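# Put the crayon box into the child's toy box

## Task

Pick up the box of crayons and leave it sitting inside the daughter's toy box, resting there securely once the robot lets go.

## Robot and tools

Robot: two six-joint arms, left_arm and right_arm, each ending in a two-finger gripper whose fingers can fold. In the scene frame the origin sits at table-top height, halfway between the two nominal arm bases. +x points out over the table, +z points up, and left_arm is on the +y side (these names do not match image left/right). Calibrated bases: left_arm at (-0.039, +0.336, +0.028) m, right_arm at (-0.014, -0.494, +0.028) m, each turned only slightly about z. All hand positions, velocities and quaternions (wxyz) in results use the scene frame. Printed hand poses may be off by a few centimetres, especially at long reach.

The row: every command is one row of 18 numbers, always covering both arms. The first 9 belong to left_arm and the last 9 to right_arm. Each group is: shoulder pan, shoulder lift, elbow, wrist 1, wrist 2, wrist 3 as absolute target angles in radians (the same values that Joint positions prints), then gripper position, force_limit and speed, each scaled from -1 to 1. Stated joint ranges: pan, lift and wrists 1 to 3 span -6.283 to 6.283; elbow spans -3.142 to 3.142. A target more than 0.010 rad past a range end, and farther out than the current angle, gets the call refused. Gripper position is absolute: +1 means fully open (140 mm), about -0.8 means the pads touch, and -1 means close until something blocks them. force_limit sets squeeze (about 14 N at -1, 40 N at 0, 58 N at +1 for a slow close). speed sets finger speed (about 30 mm/s at -1, 250 at +1). A quick close grips much harder. To leave a gripper alone, resend its last three numbers; 0 counts as a real command.

Gripper geometry: fingers point along the gripper's +z axis and close along its y axis. end_effector_position is the point between closed pads; fingertips extend about 33 mm past it when nearly closed, 9 mm when wide open. Grip with the outer quarter of the pads: deeper in, fingers fold and may hold loosely or squeeze too hard. Fingertips pushed tip-first into a surface fold quietly, so watch that the next grip does not fail.

Tools:
- execute_actions(actions, cameras): actions is a list of actions; each action is up to 15 rows, one per 1/30 s control step, and a short table repeats its final row until 15 steps pass. An empty list returns the full state plus images from all cameras. cameras lists names (cam_high, cam_low, cam_left_wrist, cam_right_wrist), ["all"], or [].
- move(target, speed, blend, stop_force, zero, blocking, cameras): target is one 18-number row or a list of up to 15 rows sharing at most 10 s. Joints travel together along a path, so the hand moves in a curve and does not avoid obstacles. speed is rad/s for the joint with the farthest to travel, 0.01 to 3.14, default 0.5, one value or one per target. blend in rad rounds intermediate corners (0 stops at each). stop_force, 3 to 120 N for both arms, ends an arm's path once its wrist sensor feels that much push against its motion; use a slow speed when feeling for contact, omit it when moving away from something you press on, and give every target identical finger numbers. zero (default true) rezeros before the move. blocking=false returns after about 0.5 s while the move continues; not allowed with stop_force. The result adds a move: line such as done, off_target, moving, held or fault, and limits=held if steps were withheld.
- wait(seconds 0 to 10): arms keep their last command; a running move continues.
- stop(): brakes the running move; fingers keep going.
- zoom_image(camera, region [x0, y0, x1, y1] in pixels, at most 504 by 504): closer view of that camera's latest image. Images are 896x504.
- zero_wrist_force(arm): subtracts the current wrist reading from later ones.
- finished_scene(scene=1): ends the scene for good; only call it when the crayons rest inside the toy box.

Reading results: Joint positions, Joint velocities, Joint targets and joint torques list each arm in joint order. object_status: 0 moving, 1 blocked while opening, 2 blocked while closing (what you want after closing on the crayon box), 3 reached the command or pads met (maybe holding nothing). position_measured is in counts: 3 fully open, about 139 at 60 mm, 200 at 20 mm, 230 pads together. Wrist force/torque are in the hand's own axes; a third line shows the peak since last shown. Wrist depth gives a 7x7 grid of distances ahead of each wrist camera. "joint command not followed" means the clearance check between the arms altered some steps. "joint sent to its limit" means a joint was clipped at its end. MOTOR HOT warns of overheating.

Avoid: an arm stops for 10 s if contact torque reaches its limit (139 N m for the big joints, 26 N m for wrists) or outside force nears 150 N; stiff arms can fault from a target only slightly past a firm contact. Don't let the arms or grippers press or collide with each other. Don't slam into the table or toy box, drop the crayons from height, release them while moving, or let anything leave the table. Avoid holding loads far out or pushing at unreachable poses, which heats motors toward an over-temperature stop. Set the box down gently inside the toy box, open, then lift clear.

Each tool is called after "Request:" as name(argument=value, ...) on one line, values as JSON.

## Session

Request:
execute_actions(actions=[])

Scene clock: 0.00 s.
left_arm: end_effector_position=(+0.3580, +0.3028, +0.2679) position_measured=3 object_status=3 end_effector_quat_wxyz=(-0.514, +0.634, +0.575, -0.055) | right_arm: end_effector_position=(+0.9543, -0.5330, +0.2458) position_measured=3 object_status=3 end_effector_quat_wxyz=(-0.158, +0.931, -0.240, +0.226)
Joint positions: left_arm=[-0.565 -1.099 1.275 -0.665 -1.417 1.021] | right_arm=[-0.237 -0.69 0.68 -2.026 -1.25 3.442]
Joint velocities: within noise
Joint torques (N m): no reading
Wrist force (N): no reading
Wrist torque (N m): no reading
Wrist force, peak (N): no reading
Wrist depth (mm): cam_left_wrist=[235 292 - 799 549 423 347 / 248 291 412 722 519 395 330 / - 332 402 634 477 374 310 / - 117 451 567 441 135 287 / - 101 495 521 415 126 90 / - - 709 497 389 326 - / - - 620 466 369 308 -] | cam_right_wrist=[- 1332 1056 976 375 338 306 / - 1263 1124 422 376 337 306 / 1815 1303 481 422 374 335 305 / 1656 126 473 421 374 132 301 / - 108 480 418 372 137 95 / - 535 475 417 371 339 - / - 545 477 417 372 334 -]
Joint targets: left_arm=[-0.565 -1.099 1.275 -0.665 -1.417 1.021] | right_arm=[-0.237 -0.690 0.680 -2.026 -1.250 3.442]
Tool commands: left_gripper/position=+1.0 left_gripper/force_limit=+1.0 left_gripper/speed=+1.0 right_gripper/position=+1.0 right_gripper/force_limit=+1.0 right_gripper/speed=+1.0

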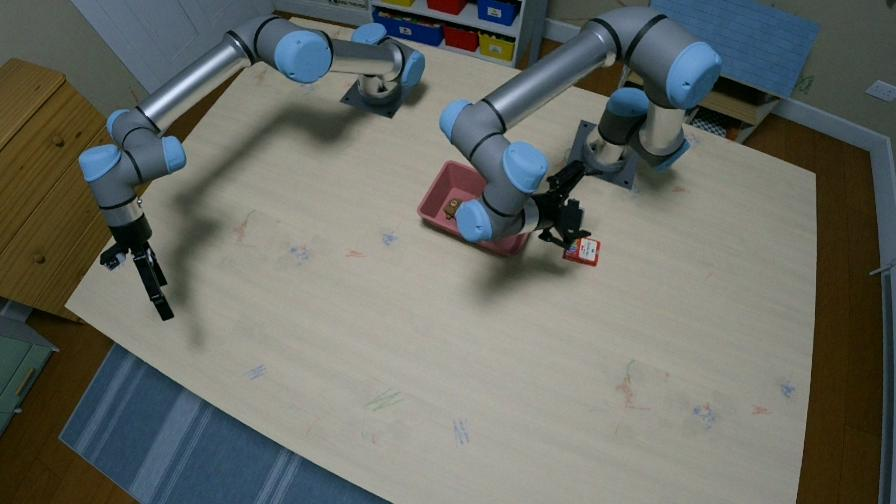

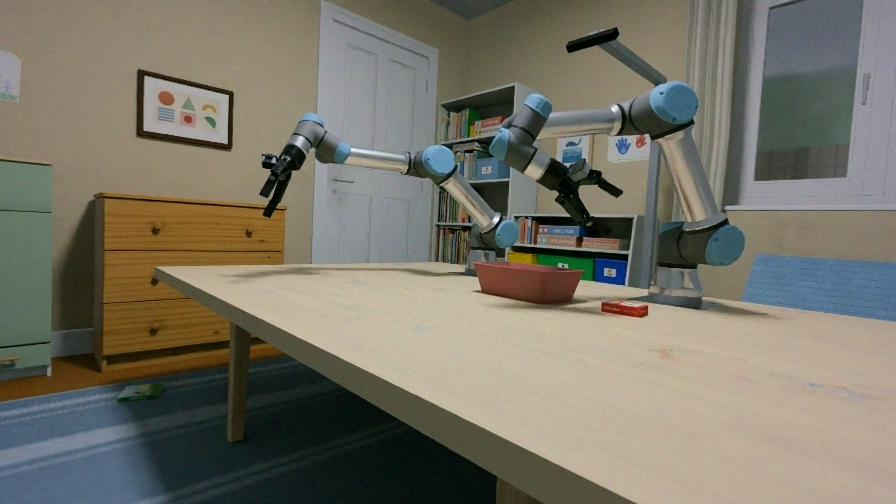

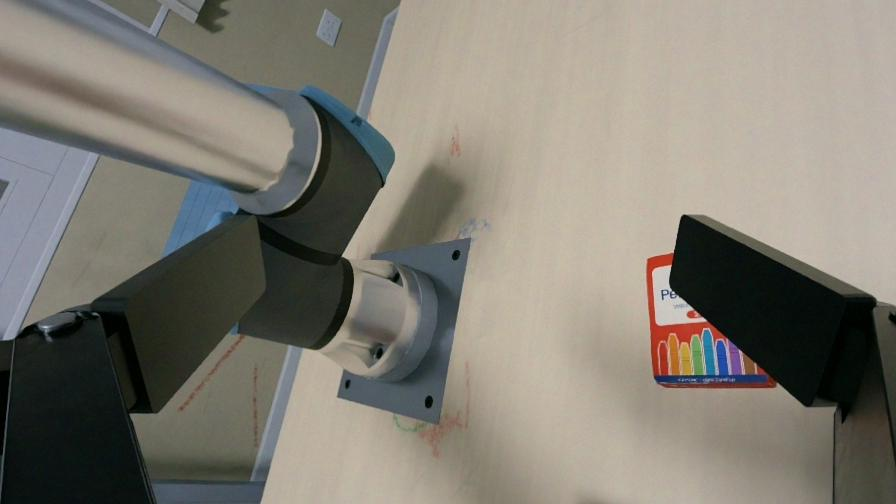

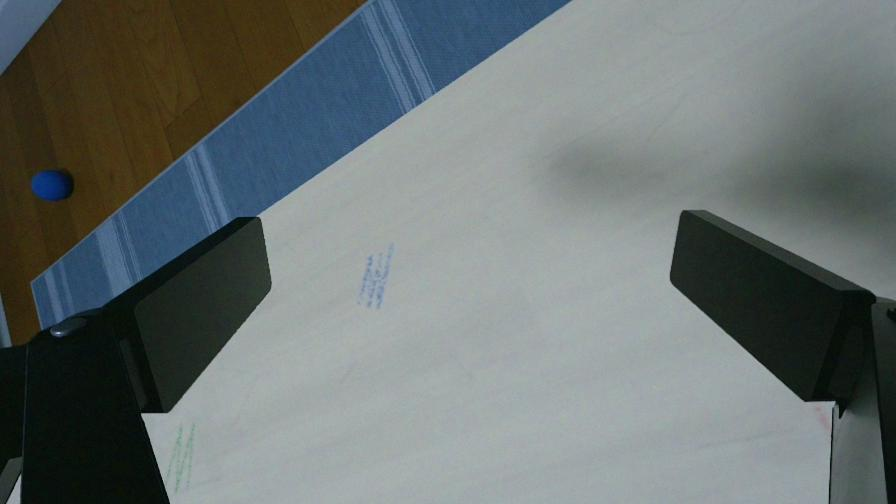

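Request:
zoom_image(camera="cam_high", region=[400, 140, 640, 290])

Request:
zoom_image(camera="cam_low", region=[440, 160, 720, 330])

Scaled by 2.100.

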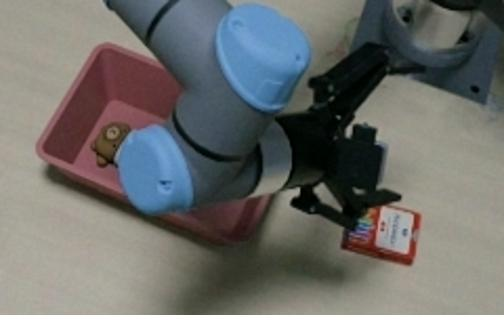

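Scaled by 1.800.

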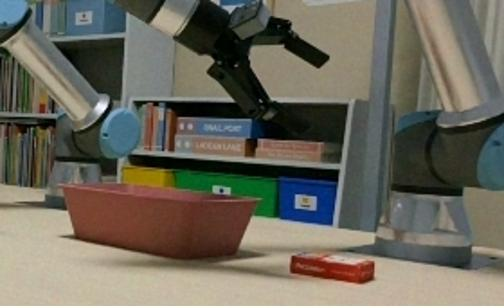

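Request:
move(target=[0.074,-1.853,1.948,-1.666,-1.571,1.645,1,-1,0,-0.237,-0.69,0.68,-2.026,-1.25,3.442,1,1,1], speed=0.9, cameras=["all"])

Scene clock: 6.67 s.
left_arm: end_effector_position=(+0.3205, +0.4999, +0.2502) position_measured=3 object_status=3 end_effector_quat_wxyz=(+0.000, +0.703, +0.711, +0.000) | right_arm: end_effector_position=(+0.9544, -0.5336, +0.2456) position_measured=3 object_status=3 end_effector_quat_wxyz=(-0.157, +0.931, -0.241, +0.226)
Joint positions: left_arm=[0.074 -1.853 1.948 -1.666 -1.571 1.645] | right_arm=[-0.237 -0.69 0.68 -2.026 -1.25 3.442]
Joint torques (N m): left_arm=[8.38 -21.96 -19.44 -4.11 2 1.35] | right_arm=[-7.47 -59.28 -32.4 -5.14 -2.23 1.39]
Wrist force (N): left_arm=[-1.2 2.7 -0.6] | right_arm=[0.0 0.0 0.5]
Wrist torque (N m): left_arm=[-0.01 -0.31 -0.14] | right_arm=[0.02 -0.01 -0.01]
Wrist force, peak (N): left_arm=[-1.4 3.2 -0.5] | right_arm=[-0.3 0.4 0.7]
Wrist depth (mm): cam_left_wrist=[347 348 346 348 348 350 351 / 361 365 365 367 368 371 369 / 385 384 387 389 388 391 389 / 397 127 408 410 412 135 411 / - 116 432 427 439 135 90 / - 466 463 463 472 475 - / - 500 497 492 494 501 -] | cam_right_wrist=[- - 1061 988 376 337 306 / - 1450 1140 421 375 337 305 / - 1303 480 421 375 335 306 / 1829 126 476 419 374 132 300 / - 108 480 419 372 137 96 / - 536 480 419 371 339 - / - 545 480 417 370 332 -]
Joint targets: left_arm=[0.074 -1.853 1.948 -1.666 -1.571 1.645] | right_arm=[-0.237 -0.690 0.680 -2.026 -1.250 3.442]
move: done

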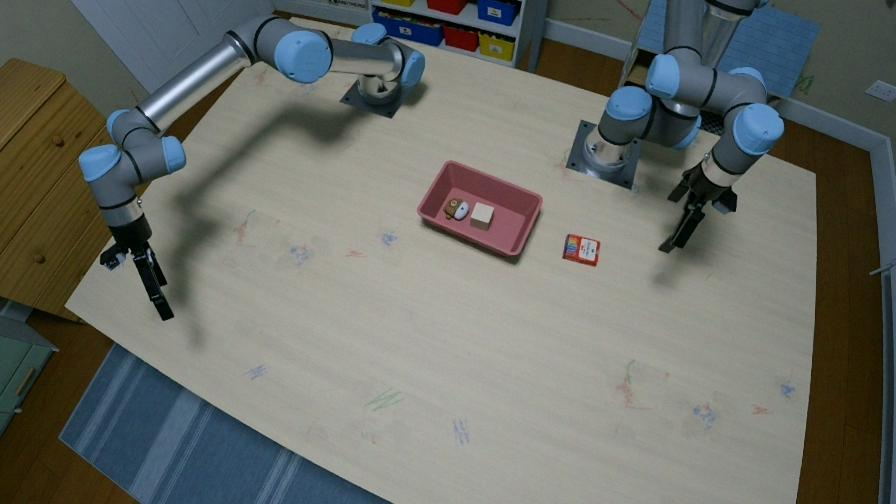

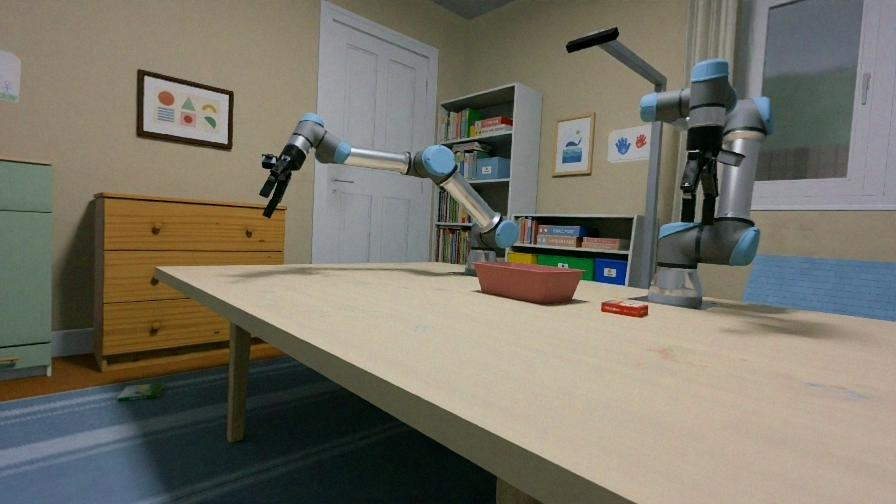

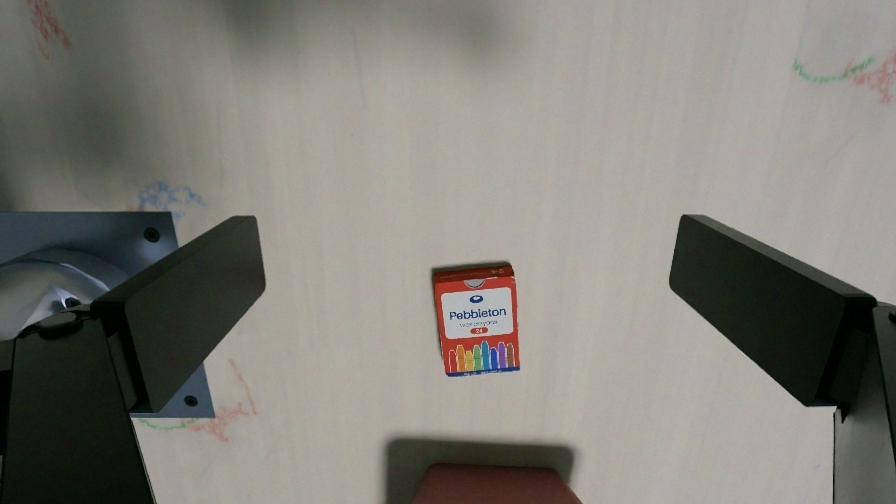

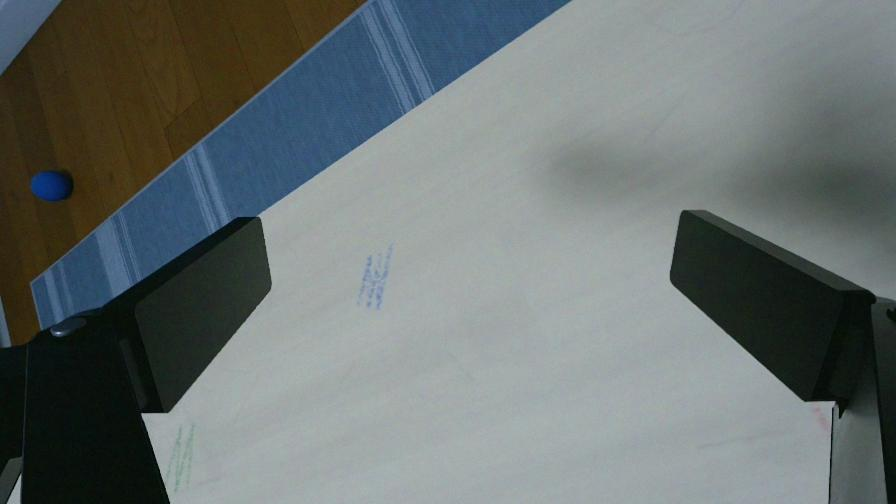

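Request:
move(target=[-0.362,-1.841,2.148,-1.878,-1.571,1.104,1,-1,0,-0.237,-0.69,0.68,-2.026,-1.25,3.442,1,1,1], speed=0.8, cameras=["cam_high","cam_left_wrist"])

Scene clock: 10.03 s.
left_arm: end_effector_position=(+0.3452, +0.3369, +0.1702) position_measured=3 object_status=3 end_effector_quat_wxyz=(+0.000, +0.665, +0.747, +0.000) | right_arm: end_effector_position=(+0.9544, -0.5336, +0.2456) position_measured=3 object_status=3 end_effector_quat_wxyz=(-0.157, +0.931, -0.241, +0.226)
Joint positions: left_arm=[-0.362 -1.841 2.148 -1.878 -1.571 1.104] | right_arm=[-0.237 -0.69 0.68 -2.026 -1.25 3.442]
Joint torques (N m): left_arm=[-6.71 -19.87 -25.63 -3.45 -0.68 -1.52] | right_arm=[-5.03 -61.01 -32.29 -4.7 -1.68 1.17]
Wrist force (N): left_arm=[-1.8 2.6 -0.3] | right_arm=[0.1 0.4 0.5]
Wrist torque (N m): left_arm=[-0.05 -0.22 -0.20] | right_arm=[0.08 -0.03 -0.01]
Wrist force, peak (N): left_arm=[-3.9 2.2 0.5] | right_arm=[-0.5 0.3 0.5]
Wrist depth (mm): cam_left_wrist=[273 274 274 275 276 276 276 / 286 289 287 268 290 291 292 / 303 302 304 282 307 306 307 / 317 127 322 325 322 135 324 / - 116 341 342 345 135 90 / - 369 363 365 367 375 - / - 390 394 - - 394 -] | cam_right_wrist=[1531 1332 1021 965 375 338 306 / - - 1145 422 376 336 306 / 1541 1296 482 423 374 337 306 / 1623 126 472 422 372 132 301 / - 108 480 418 372 137 95 / - 536 478 419 370 338 - / - 541 477 417 371 333 -]
Joint targets: left_arm=[-0.362 -1.841 2.148 -1.878 -1.571 1.104] | right_arm=[-0.237 -0.690 0.680 -2.026 -1.250 3.442]
move: done
Images, in order (width x height): cam_high 896x504, cam_left_wrist 896x504.

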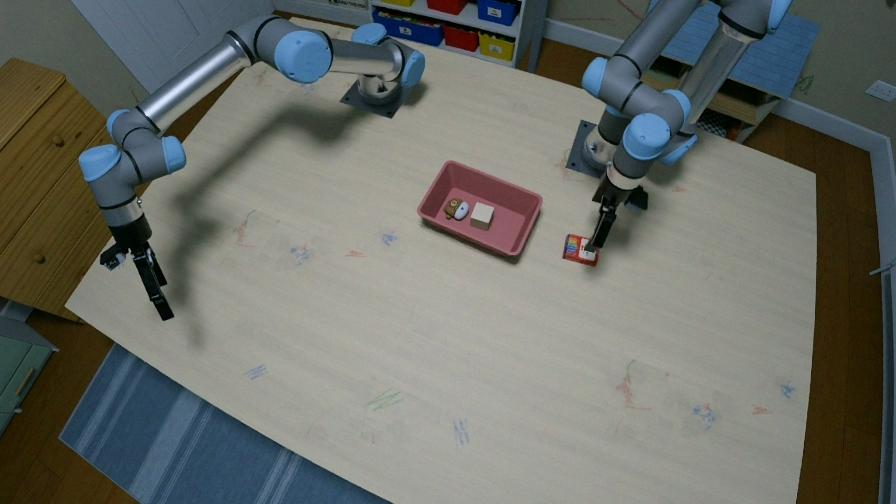

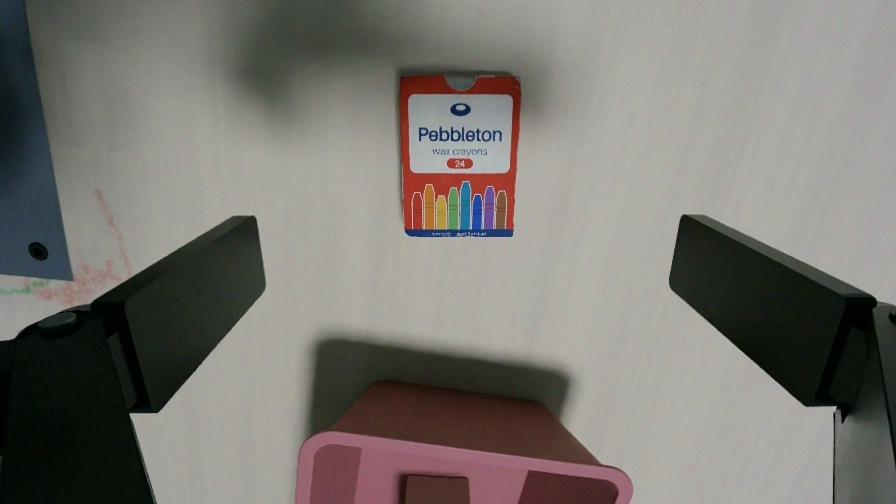

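Request:
move(target=[[-0.357,-1.758,2.283,-2.096,-1.571,1.109,0.4,-0.2,0,-0.237,-0.69,0.68,-2.026,-1.25,3.442,1,1,1],[-0.357,-1.634,2.383,-2.320,-1.571,1.109,0.4,-0.2,0,-0.237,-0.69,0.68,-2.026,-1.25,3.442,1,1,1]], speed=[0.5,0.25], blend=[0.05,0], cameras=["cam_low","cam_left_wrist"])

Scene clock: 13.53 s.
left_arm: end_effector_position=(+0.3451, +0.3388, +0.0362) position_measured=78 object_status=3 end_effector_quat_wxyz=(+0.000, +0.665, +0.747, +0.000) | right_arm: end_effector_position=(+0.9544, -0.5336, +0.2456) position_measured=3 object_status=3 end_effector_quat_wxyz=(-0.157, +0.931, -0.241, +0.226)
Joint positions: left_arm=[-0.357 -1.634 2.383 -2.32 -1.571 1.109] | right_arm=[-0.237 -0.69 0.68 -2.026 -1.25 3.442]
Joint torques (N m): left_arm=[-5.63 -21.59 -26.38 -3.52 -1.71 -1.34] | right_arm=[-3 -62.05 -32.9 -4.12 -1.08 0.84]
Wrist force (N): left_arm=[-1.5 2.6 -0.4] | right_arm=[-0.4 0.1 0.3]
Wrist torque (N m): left_arm=[-0.05 -0.30 -0.19] | right_arm=[0.02 0.08 0.00]
Wrist force, peak (N): left_arm=[-1.5 2.3 -2.3] | right_arm=[-0.7 0.2 0.4]
Wrist depth (mm): cam_left_wrist=[152 152 152 152 154 154 154 / 160 160 159 137 158 162 162 / 168 169 169 144 166 171 171 / 178 176 154 152 153 177 181 / - 85 188 162 190 107 85 / - - 203 203 204 - - / - - 218 217 219 - -] | cam_right_wrist=[- - 1167 992 375 337 306 / 1612 1250 1124 422 374 338 305 / 1690 1332 483 423 374 337 305 / 1450 126 470 422 374 132 300 / - 108 480 420 374 137 95 / - 535 478 417 371 338 - / - 543 479 417 370 335 -]
Joint targets: left_arm=[-0.357 -1.634 2.383 -2.320 -1.571 1.109] | right_arm=[-0.237 -0.690 0.680 -2.026 -1.250 3.442]
move: done
Images, in order (width x height): cam_low 896x504, cam_left_wrist 896x504.

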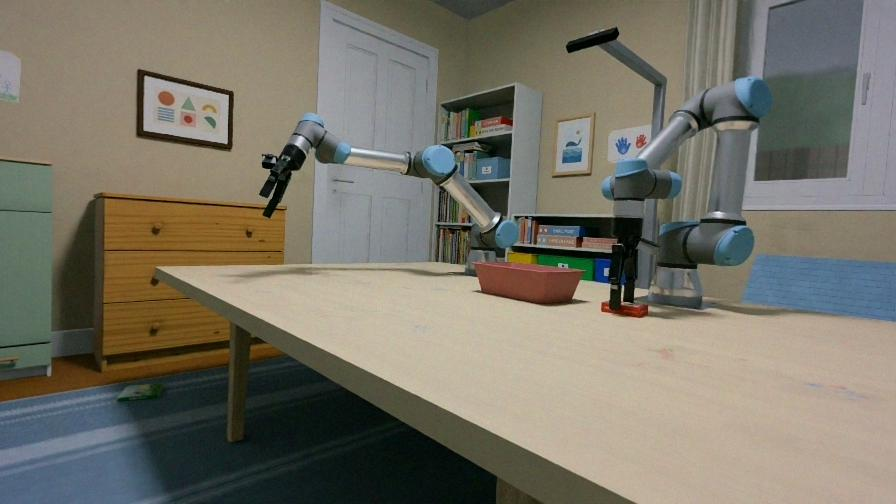

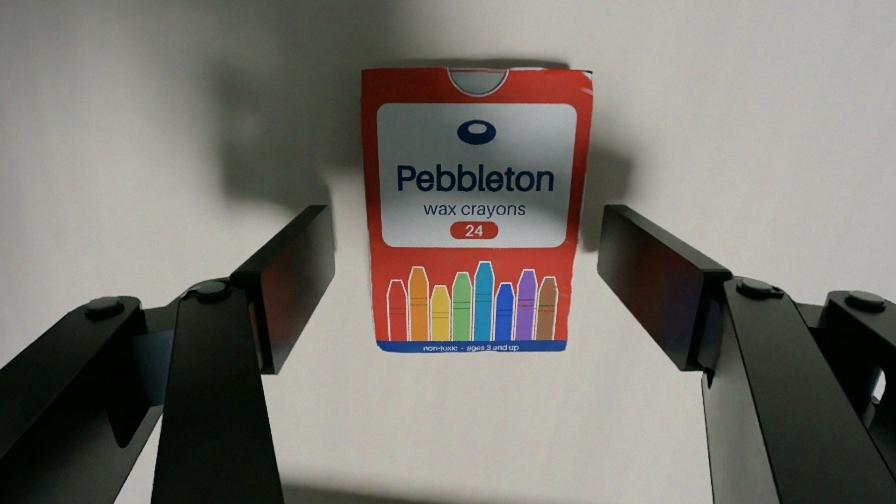

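Request:
execute_actions(actions=[[[-0.357,-1.634,2.383,-2.320,-1.571,1.109,-1,-0.2,-1,-0.237,-0.69,0.68,-2.026,-1.25,3.442,1,1,1]],[[-0.357,-1.634,2.383,-2.320,-1.571,1.109,-1,-0.2,-1,-0.237,-0.69,0.68,-2.026,-1.25,3.442,1,1,1]],[[-0.357,-1.634,2.383,-2.320,-1.571,1.109,-1,-0.2,-1,-0.237,-0.69,0.68,-2.026,-1.25,3.442,1,1,1]]], cameras=["cam_left_wrist"])

Scene clock: 15.70 s.
left_arm: end_effector_position=(+0.3452, +0.3388, +0.0363) position_measured=121 object_status=2 end_effector_quat_wxyz=(+0.000, +0.665, +0.747, +0.000) | right_arm: end_effector_position=(+0.9544, -0.5336, +0.2456) position_measured=3 object_status=3 end_effector_quat_wxyz=(-0.157, +0.931, -0.241, +0.226)
Joint positions: left_arm=[-0.357 -1.634 2.383 -2.32 -1.571 1.109] | right_arm=[-0.237 -0.69 0.68 -2.026 -1.25 3.442]
Joint torques (N m): left_arm=[-5.74 -14.65 -19.38 -3.05 -1.3 -1.36] | right_arm=[-1.54 -63 -32.37 -3.69 -0.84 0.65]
Wrist force (N): left_arm=[-0.4 -0.4 -11.2] | right_arm=[0.0 0.2 0.3]
Wrist torque (N m): left_arm=[0.00 -0.29 -0.19] | right_arm=[0.04 0.00 -0.01]
Wrist force, peak (N): left_arm=[-0.4 -0.3 -11.3] | right_arm=[-0.1 0.3 0.7]
Wrist depth (mm): cam_left_wrist=[152 152 152 153 154 154 154 / 159 160 159 136 158 162 162 / 168 169 167 143 147 171 172 / 179 178 141 152 151 179 182 / - - 91 162 161 - 89 / - - 203 204 204 - - / - - 217 217 218 - -] | cam_right_wrist=[- - 1134 988 374 337 306 / - 1384 1140 422 375 336 305 / - 1283 480 422 374 337 305 / 1634 126 470 422 370 132 299 / - 108 480 419 371 137 95 / - 535 475 417 370 338 - / - 543 474 417 370 335 -]
Joint targets: left_arm=[-0.357 -1.634 2.383 -2.320 -1.571 1.109] | right_arm=[-0.237 -0.690 0.680 -2.026 -1.250 3.442]
Step readings (joint positions of left_arm | right_arm):
0: [-0.357 -1.634 2.383 -2.320 -1.571 1.109] | [-0.237 -0.690 0.680 -2.026 -1.250 3.442]
1: [-0.357 -1.634 2.383 -2.320 -1.571 1.109] | [-0.237 -0.690 0.680 -2.026 -1.250 3.442]
2: [-0.357 -1.634 2.383 -2.320 -1.571 1.109] | [-0.237 -0.690 0.680 -2.026 -1.250 3.442]
4: [-0.357 -1.634 2.383 -2.320 -1.571 1.109] | [-0.237 -0.690 0.680 -2.026 -1.250 3.442]
8: [-0.357 -1.634 2.383 -2.320 -1.571 1.109] | [-0.237 -0.690 0.680 -2.026 -1.250 3.442]
15: [-0.357 -1.634 2.383 -2.320 -1.571 1.109] | [-0.237 -0.690 0.680 -2.026 -1.250 3.442]
16: [-0.357 -1.634 2.383 -2.320 -1.571 1.109] | [-0.237 -0.690 0.680 -2.026 -1.250 3.442]
17: [-0.357 -1.634 2.383 -2.320 -1.571 1.109] | [-0.237 -0.690 0.680 -2.026 -1.250 3.442]
19: [-0.357 -1.634 2.383 -2.320 -1.571 1.109] | [-0.237 -0.690 0.680 -2.026 -1.250 3.442]
23: [-0.357 -1.634 2.383 -2.320 -1.571 1.109] | [-0.237 -0.690 0.680 -2.026 -1.250 3.442]
30: [-0.357 -1.634 2.383 -2.320 -1.571 1.109] | [-0.237 -0.690 0.680 -2.026 -1.250 3.442]
31: [-0.357 -1.634 2.383 -2.320 -1.571 1.109] | [-0.237 -0.690 0.680 -2.026 -1.250 3.442]
32: [-0.357 -1.634 2.383 -2.320 -1.571 1.109] | [-0.237 -0.690 0.680 -2.026 -1.250 3.442]
34: [-0.357 -1.634 2.383 -2.320 -1.571 1.109] | [-0.237 -0.690 0.680 -2.026 -1.250 3.442]
38: [-0.357 -1.634 2.383 -2.320 -1.571 1.109] | [-0.237 -0.690 0.680 -2.026 -1.250 3.442]
45: [-0.357 -1.634 2.383 -2.320 -1.571 1.109] | [-0.237 -0.690 0.680 -2.026 -1.250 3.442]
Images, in order (width x height): cam_left_wrist 896x504.

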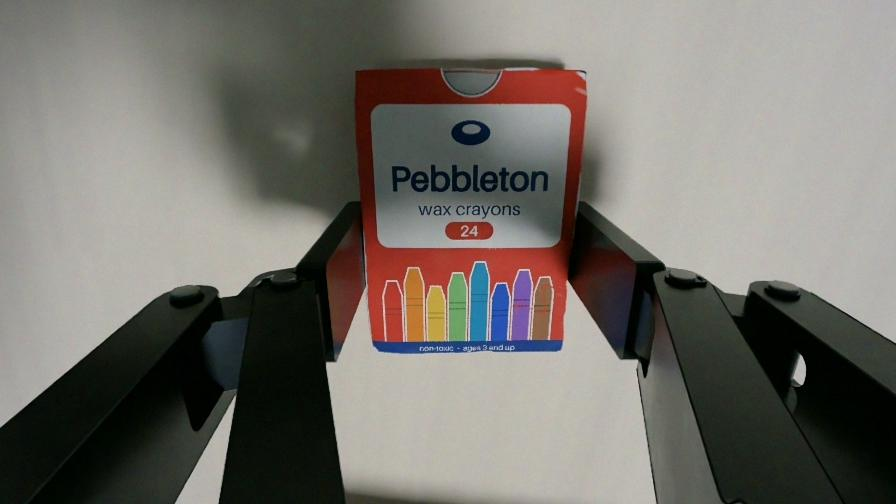

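Request:
move(target=[[-0.357,-1.686,2.348,-2.233,-1.571,1.109,-1,-0.2,-1,-0.237,-0.69,0.68,-2.026,-1.25,3.442,1,1,1],[-0.357,-1.882,1.968,-1.656,-1.571,1.109,-1,-0.2,-1,-0.237,-0.69,0.68,-2.026,-1.25,3.442,1,1,1]], speed=[0.15,0.6], blend=[0.01,0], cameras=["cam_high","cam_low","cam_left_wrist"])

Scene clock: 18.90 s.
left_arm: end_effector_position=(+0.3451, +0.3388, +0.2499) position_measured=121 object_status=2 end_effector_quat_wxyz=(+0.000, +0.665, +0.747, +0.000) | right_arm: end_effector_position=(+0.9544, -0.5336, +0.2456) position_measured=3 object_status=3 end_effector_quat_wxyz=(-0.157, +0.931, -0.241, +0.226)
Joint positions: left_arm=[-0.357 -1.882 1.968 -1.656 -1.571 1.109] | right_arm=[-0.237 -0.69 0.68 -2.026 -1.25 3.442]
Joint torques (N m): left_arm=[-5.41 -11.91 -33.53 -1.8 -0.34 -1.31] | right_arm=[0.61 -65.19 -32.51 -3.22 -0.43 0.35]
Wrist force (N): left_arm=[-1.4 2.7 0.5] | right_arm=[-0.2 0.4 0.3]
Wrist torque (N m): left_arm=[-0.01 -0.30 -0.22] | right_arm=[0.08 0.03 -0.01]
Wrist force, peak (N): left_arm=[-0.6 -0.2 -11.4] | right_arm=[-0.9 0.3 0.7]
Wrist depth (mm): cam_left_wrist=[345 344 348 348 349 350 351 / 341 363 358 136 360 369 368 / - 384 384 144 147 389 391 / 412 406 141 152 151 408 414 / - 88 91 161 159 - 89 / - - - - - - - / - - - 421 - - -] | cam_right_wrist=[- - 1056 988 375 338 305 / - - 1119 423 375 334 304 / - 1310 482 420 374 337 304 / 1450 126 471 421 372 132 300 / - 108 478 419 371 137 96 / - 534 478 417 371 340 - / - 543 474 415 371 335 -]
Joint targets: left_arm=[-0.357 -1.882 1.968 -1.656 -1.571 1.109] | right_arm=[-0.237 -0.690 0.680 -2.026 -1.250 3.442]
move: done
Images, in order (width x height): cam_high 896x504, cam_low 896x504, cam_left_wrist 896x504.

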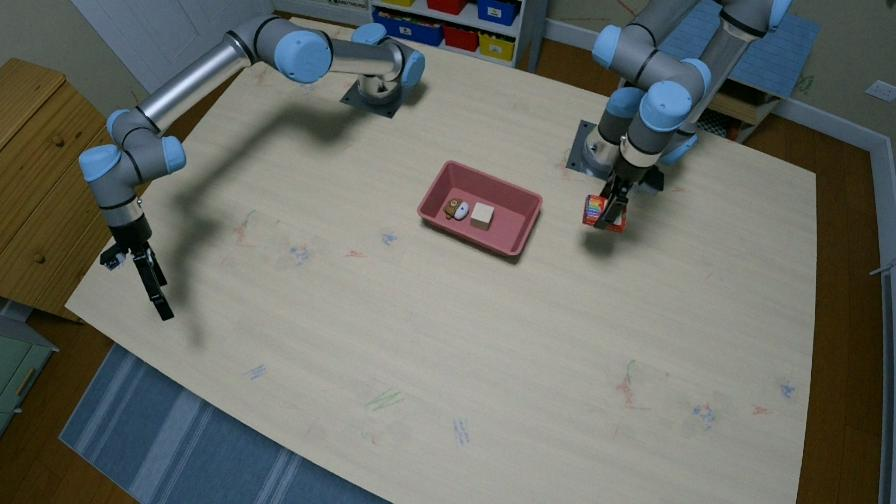

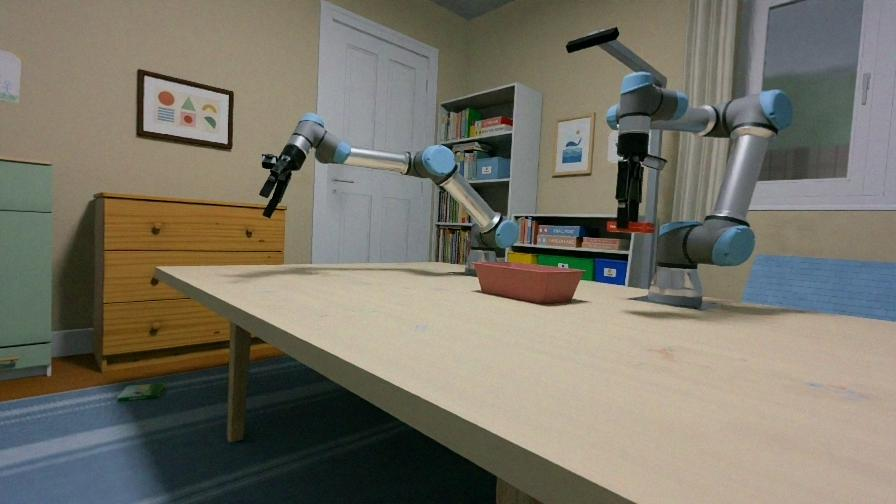

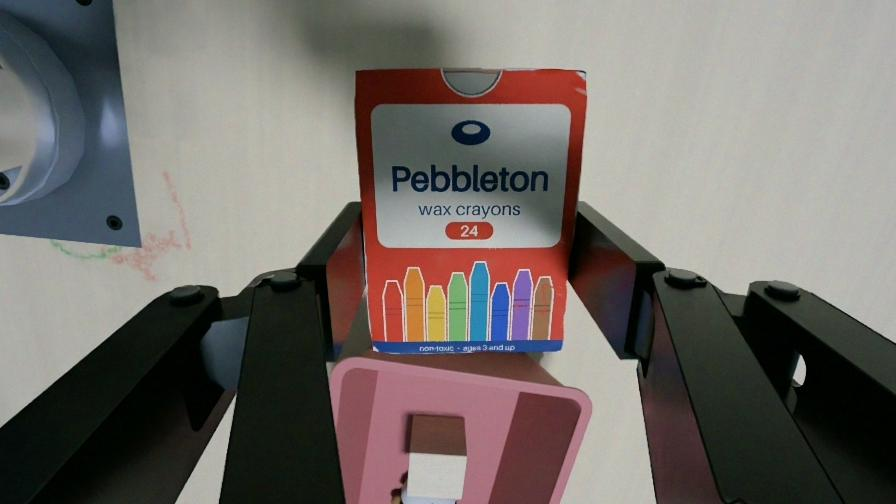

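Request:
zoom_image(camera="cam_high", region=[410, 150, 550, 265])

Scaled by 3.600.

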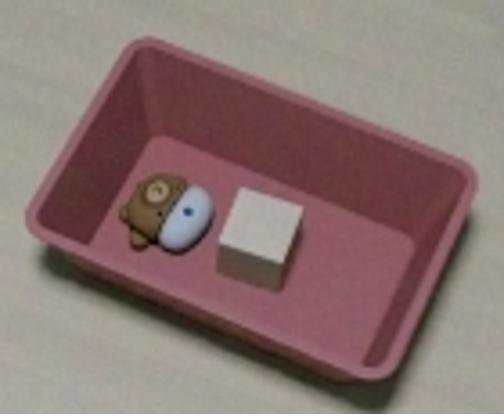

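Request:
zoom_image(camera="cam_left_wrist", region=[310, 340, 610, 504])

Scaled by 1.680.

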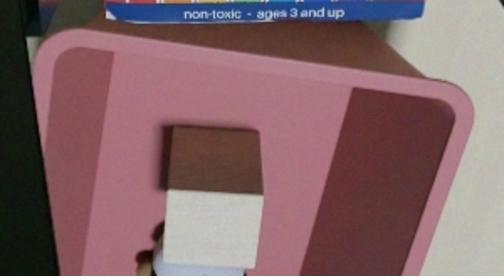

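Request:
move(target=[-0.4864,-1.7485,2.2533,-2.4477,-2.0671,0.8844,-1,-0.2,-1,-0.237,-0.69,0.68,-2.026,-1.25,3.442,1,1,1], speed=0.5, cameras=["cam_high","cam_low","cam_left_wrist"])

Scene clock: 27.17 s.
left_arm: end_effector_position=(+0.3637, +0.1116, +0.2002) position_measured=121 object_status=2 end_effector_quat_wxyz=(+0.224, +0.634, +0.712, -0.200) | right_arm: end_effector_position=(+0.9544, -0.5336, +0.2456) position_measured=3 object_status=3 end_effector_quat_wxyz=(-0.157, +0.931, -0.241, +0.226)
Joint positions: left_arm=[-0.486 -1.748 2.253 -2.447 -2.067 0.884] | right_arm=[-0.237 -0.69 0.68 -2.026 -1.25 3.442]
Joint torques (N m): left_arm=[7.92 -25.1 -27.54 -4.93 -1.62 0.84] | right_arm=[1.75 -67.07 -32.55 -2.38 0.29 -0.06]
Wrist force (N): left_arm=[-3.1 3.0 0.1] | right_arm=[-0.1 0.2 0.6]
Wrist torque (N m): left_arm=[0.08 -0.17 -0.12] | right_arm=[0.06 0.02 -0.01]
Wrist force, peak (N): left_arm=[-3.4 3.3 0.0] | right_arm=[-0.4 0.4 0.6]
Wrist depth (mm): cam_left_wrist=[285 287 - 279 269 220 286 / 328 332 227 136 138 335 336 / 391 394 256 143 146 397 398 / 484 484 140 152 150 470 493 / - 88 85 162 119 - 89 / - - 909 902 915 - - / - - - 1658 1669 - -] | cam_right_wrist=[- - 1124 988 375 338 304 / - - 1124 422 375 337 306 / - 1296 482 421 375 336 304 / 1612 126 471 421 373 132 302 / - 108 481 418 372 137 95 / - 528 478 417 371 339 - / - 546 478 415 370 334 -]
Joint targets: left_arm=[-0.486 -1.749 2.253 -2.448 -2.067 0.884] | right_arm=[-0.237 -0.690 0.680 -2.026 -1.250 3.442]
move: done
Images, in order (width x height): cam_high 896x504, cam_low 896x504, cam_left_wrist 896x504.

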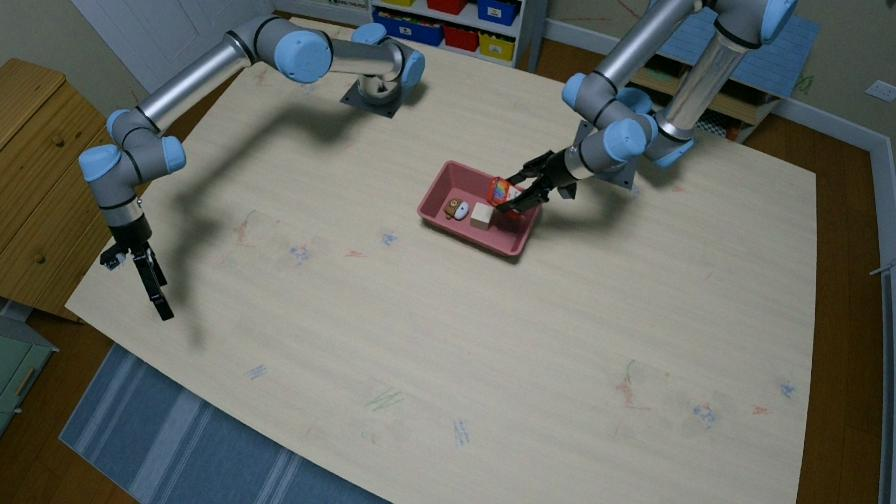

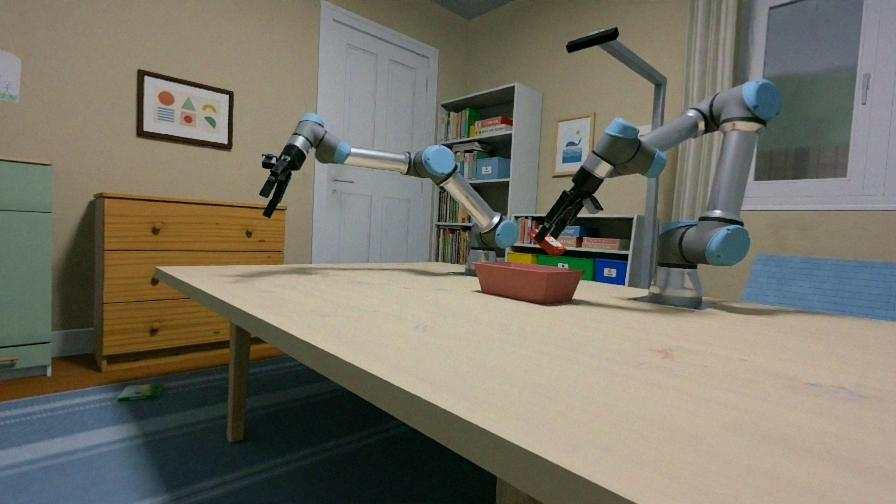

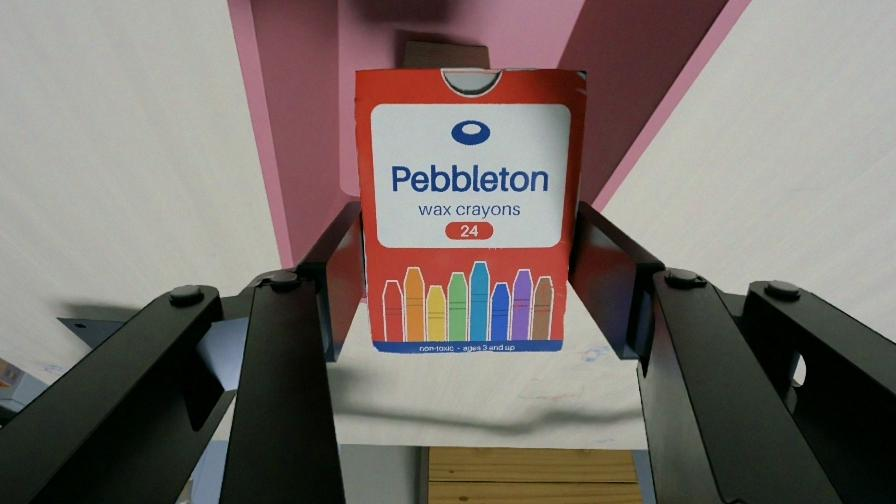

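Request:
move(target=[[-0.4864,-1.5948,2.3763,-2.7244,-2.0671,0.8844,-1,-0.2,-1,-0.237,-0.69,0.68,-2.026,-1.25,3.442,1,1,1],[-0.4864,-1.4507,2.4345,-2.9267,-2.0671,0.8844,-1,-0.2,-1,-0.237,-0.69,0.68,-2.026,-1.25,3.442,1,1,1]], speed=[0.3,0.12], blend=[0.03,0], stop_force=5, cameras=["cam_high","cam_low","cam_left_wrist"])

Scene clock: 31.67 s.
left_arm: end_effector_position=(+0.3637, +0.1116, +0.0670) position_measured=121 object_status=2 end_effector_quat_wxyz=(+0.225, +0.634, +0.712, -0.200) | right_arm: end_effector_position=(+0.9544, -0.5336, +0.2456) position_measured=3 object_status=3 end_effector_quat_wxyz=(-0.157, +0.931, -0.241, +0.226)
Joint positions: left_arm=[-0.486 -1.451 2.435 -2.927 -2.067 0.884] | right_arm=[-0.237 -0.69 0.68 -2.026 -1.25 3.442]
Joint torques (N m): left_arm=[-1.78 -30.73 -24.68 -4.61 1.14 -1.34] | right_arm=[1.48 -69.34 -32.63 -2.15 0.85 -0.09]
Wrist force (N): left_arm=[-4.2 2.3 -1.0] | right_arm=[0.0 0.4 0.0]
Wrist torque (N m): left_arm=[0.13 -0.22 -0.11] | right_arm=[0.08 -0.01 0.00]
Wrist force, peak (N): left_arm=[-4.6 2.9 -5.3] | right_arm=[-0.7 0.7 0.4]
Wrist depth (mm): cam_left_wrist=[149 142 120 140 143 150 151 / - - 92 94 105 123 174 / - 123 188 147 75 78 104 / 100 133 135 151 152 150 - / - 88 91 161 160 - 80 / - - - 355 315 - - / - - - 328 - - -] | cam_right_wrist=[1815 - 1056 976 374 339 306 / - 1476 1124 421 373 337 306 / 1976 1303 483 422 374 335 305 / 1459 126 475 422 374 132 300 / - 108 479 416 374 137 96 / - 529 477 419 371 339 - / - 543 476 417 371 333 -]
Joint targets: left_arm=[-0.486 -1.451 2.435 -2.927 -2.067 0.884] | right_arm=[-0.237 -0.690 0.680 -2.026 -1.250 3.442]
move: done
Images, in order (width x height): cam_high 896x504, cam_low 896x504, cam_left_wrist 896x504.

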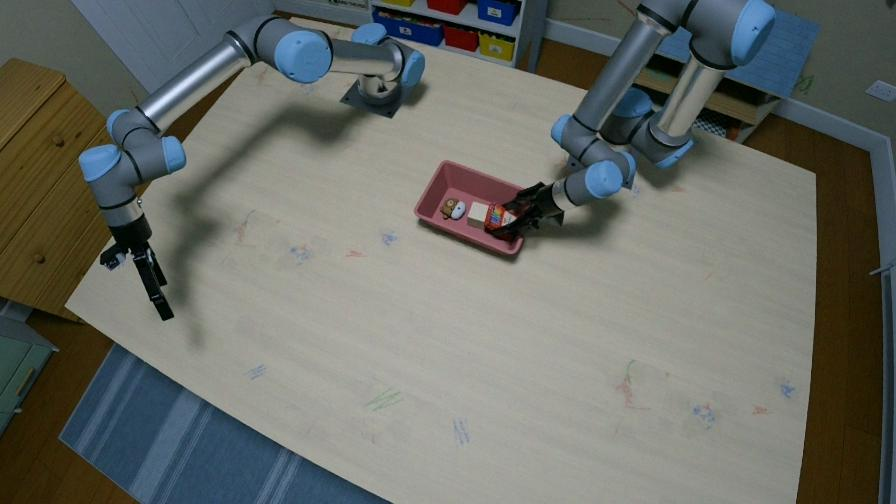

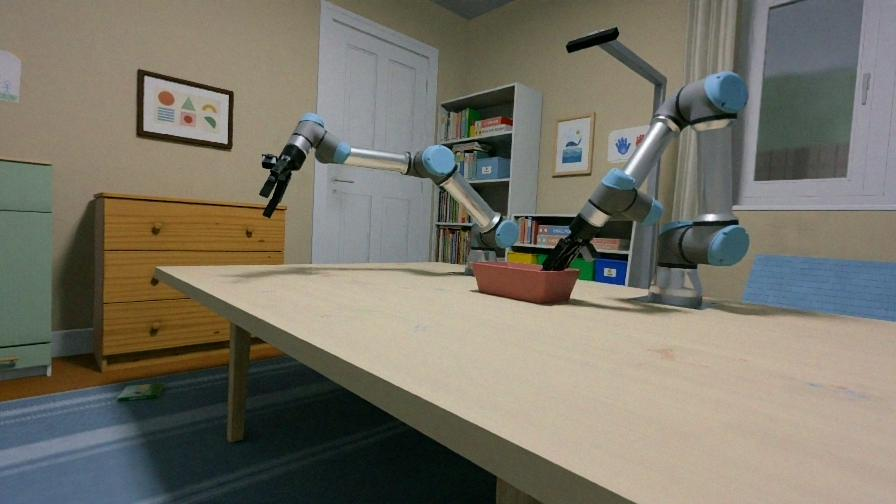

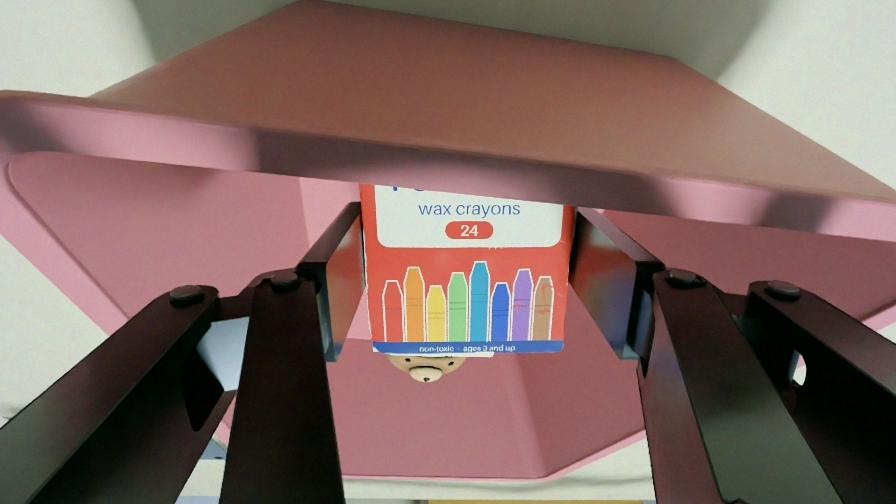

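Request:
execute_actions(actions=[[[-0.4864,-1.4507,2.4345,-2.9267,-2.0671,0.8844,0.35,-0.2,-1,-0.237,-0.69,0.68,-2.026,-1.25,3.442,1,1,1]],[[-0.4864,-1.4507,2.4345,-2.9267,-2.0671,0.8844,0.35,-0.2,-1,-0.237,-0.69,0.68,-2.026,-1.25,3.442,1,1,1]]], cameras=["cam_high","cam_left_wrist"])

Scene clock: 33.23 s.
left_arm: end_effector_position=(+0.3637, +0.1116, +0.0670) position_measured=85 object_status=3 end_effector_quat_wxyz=(+0.225, +0.634, +0.712, -0.200) | right_arm: end_effector_position=(+0.9544, -0.5336, +0.2456) position_measured=3 object_status=3 end_effector_quat_wxyz=(-0.157, +0.931, -0.241, +0.226)
Joint positions: left_arm=[-0.486 -1.451 2.434 -2.927 -2.067 0.884] | right_arm=[-0.237 -0.69 0.68 -2.026 -1.25 3.442]
Joint torques (N m): left_arm=[-4.89 -30.38 -24.19 -4.57 -1.12 -1.3] | right_arm=[1.93 -70.13 -33.03 -2.29 1.11 -0.07]
Wrist force (N): left_arm=[-4.0 3.0 -0.6] | right_arm=[-0.2 0.2 0.0]
Wrist torque (N m): left_arm=[0.08 -0.12 -0.13] | right_arm=[0.05 0.03 -0.01]
Wrist force, peak (N): left_arm=[-4.3 3.3 -0.8] | right_arm=[-0.3 0.3 0.6]
Wrist depth (mm): cam_left_wrist=[148 142 120 137 143 150 150 / - - 92 94 107 123 174 / - 117 - - 75 78 104 / 100 112 138 153 154 143 127 / - 87 120 161 160 111 85 / - - 328 333 - - - / - - 955 1319 325 - -] | cam_right_wrist=[- - 1124 988 375 337 307 / - - 1129 423 375 337 306 / - 1303 480 419 375 336 306 / 1513 126 468 418 374 132 301 / - 108 479 421 374 136 95 / - 534 477 420 371 339 - / - 546 473 416 369 333 -]
Joint targets: left_arm=[-0.486 -1.451 2.435 -2.927 -2.067 0.884] | right_arm=[-0.237 -0.690 0.680 -2.026 -1.250 3.442]
Step readings (joint positions of left_arm | right_arm):
0: [-0.486 -1.451 2.434 -2.927 -2.067 0.884] | [-0.237 -0.690 0.680 -2.026 -1.250 3.442]
1: [-0.486 -1.451 2.434 -2.927 -2.067 0.884] | [-0.237 -0.690 0.680 -2.026 -1.250 3.442]
2: [-0.486 -1.451 2.435 -2.927 -2.067 0.884] | [-0.237 -0.690 0.680 -2.026 -1.250 3.442]
4: [-0.486 -1.451 2.434 -2.927 -2.067 0.884] | [-0.237 -0.690 0.680 -2.026 -1.250 3.442]
8: [-0.486 -1.451 2.434 -2.927 -2.067 0.884] | [-0.237 -0.690 0.680 -2.026 -1.250 3.442]
15: [-0.486 -1.451 2.434 -2.927 -2.067 0.884] | [-0.237 -0.690 0.680 -2.026 -1.250 3.442]
16: [-0.486 -1.451 2.434 -2.927 -2.067 0.884] | [-0.237 -0.690 0.680 -2.026 -1.250 3.442]
17: [-0.486 -1.451 2.434 -2.927 -2.067 0.884] | [-0.237 -0.690 0.680 -2.026 -1.250 3.442]
19: [-0.486 -1.451 2.434 -2.927 -2.067 0.884] | [-0.237 -0.690 0.680 -2.026 -1.250 3.442]
23: [-0.486 -1.451 2.434 -2.927 -2.067 0.884] | [-0.237 -0.690 0.680 -2.026 -1.250 3.442]
30: [-0.486 -1.451 2.434 -2.927 -2.067 0.884] | [-0.237 -0.690 0.680 -2.026 -1.250 3.442]
Images, in order (width x height): cam_high 896x504, cam_left_wrist 896x504.

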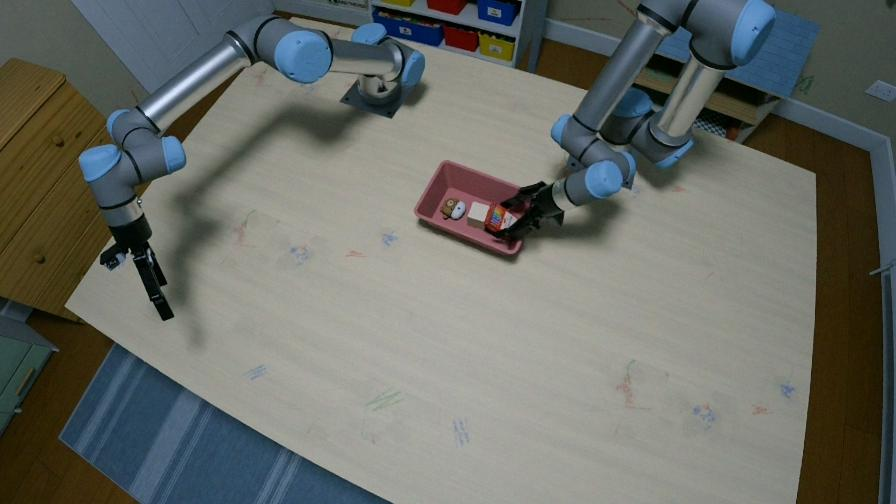

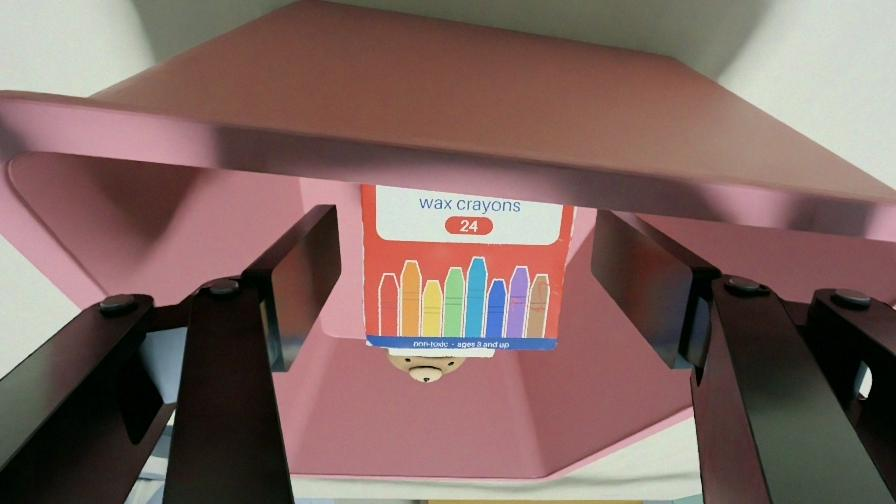

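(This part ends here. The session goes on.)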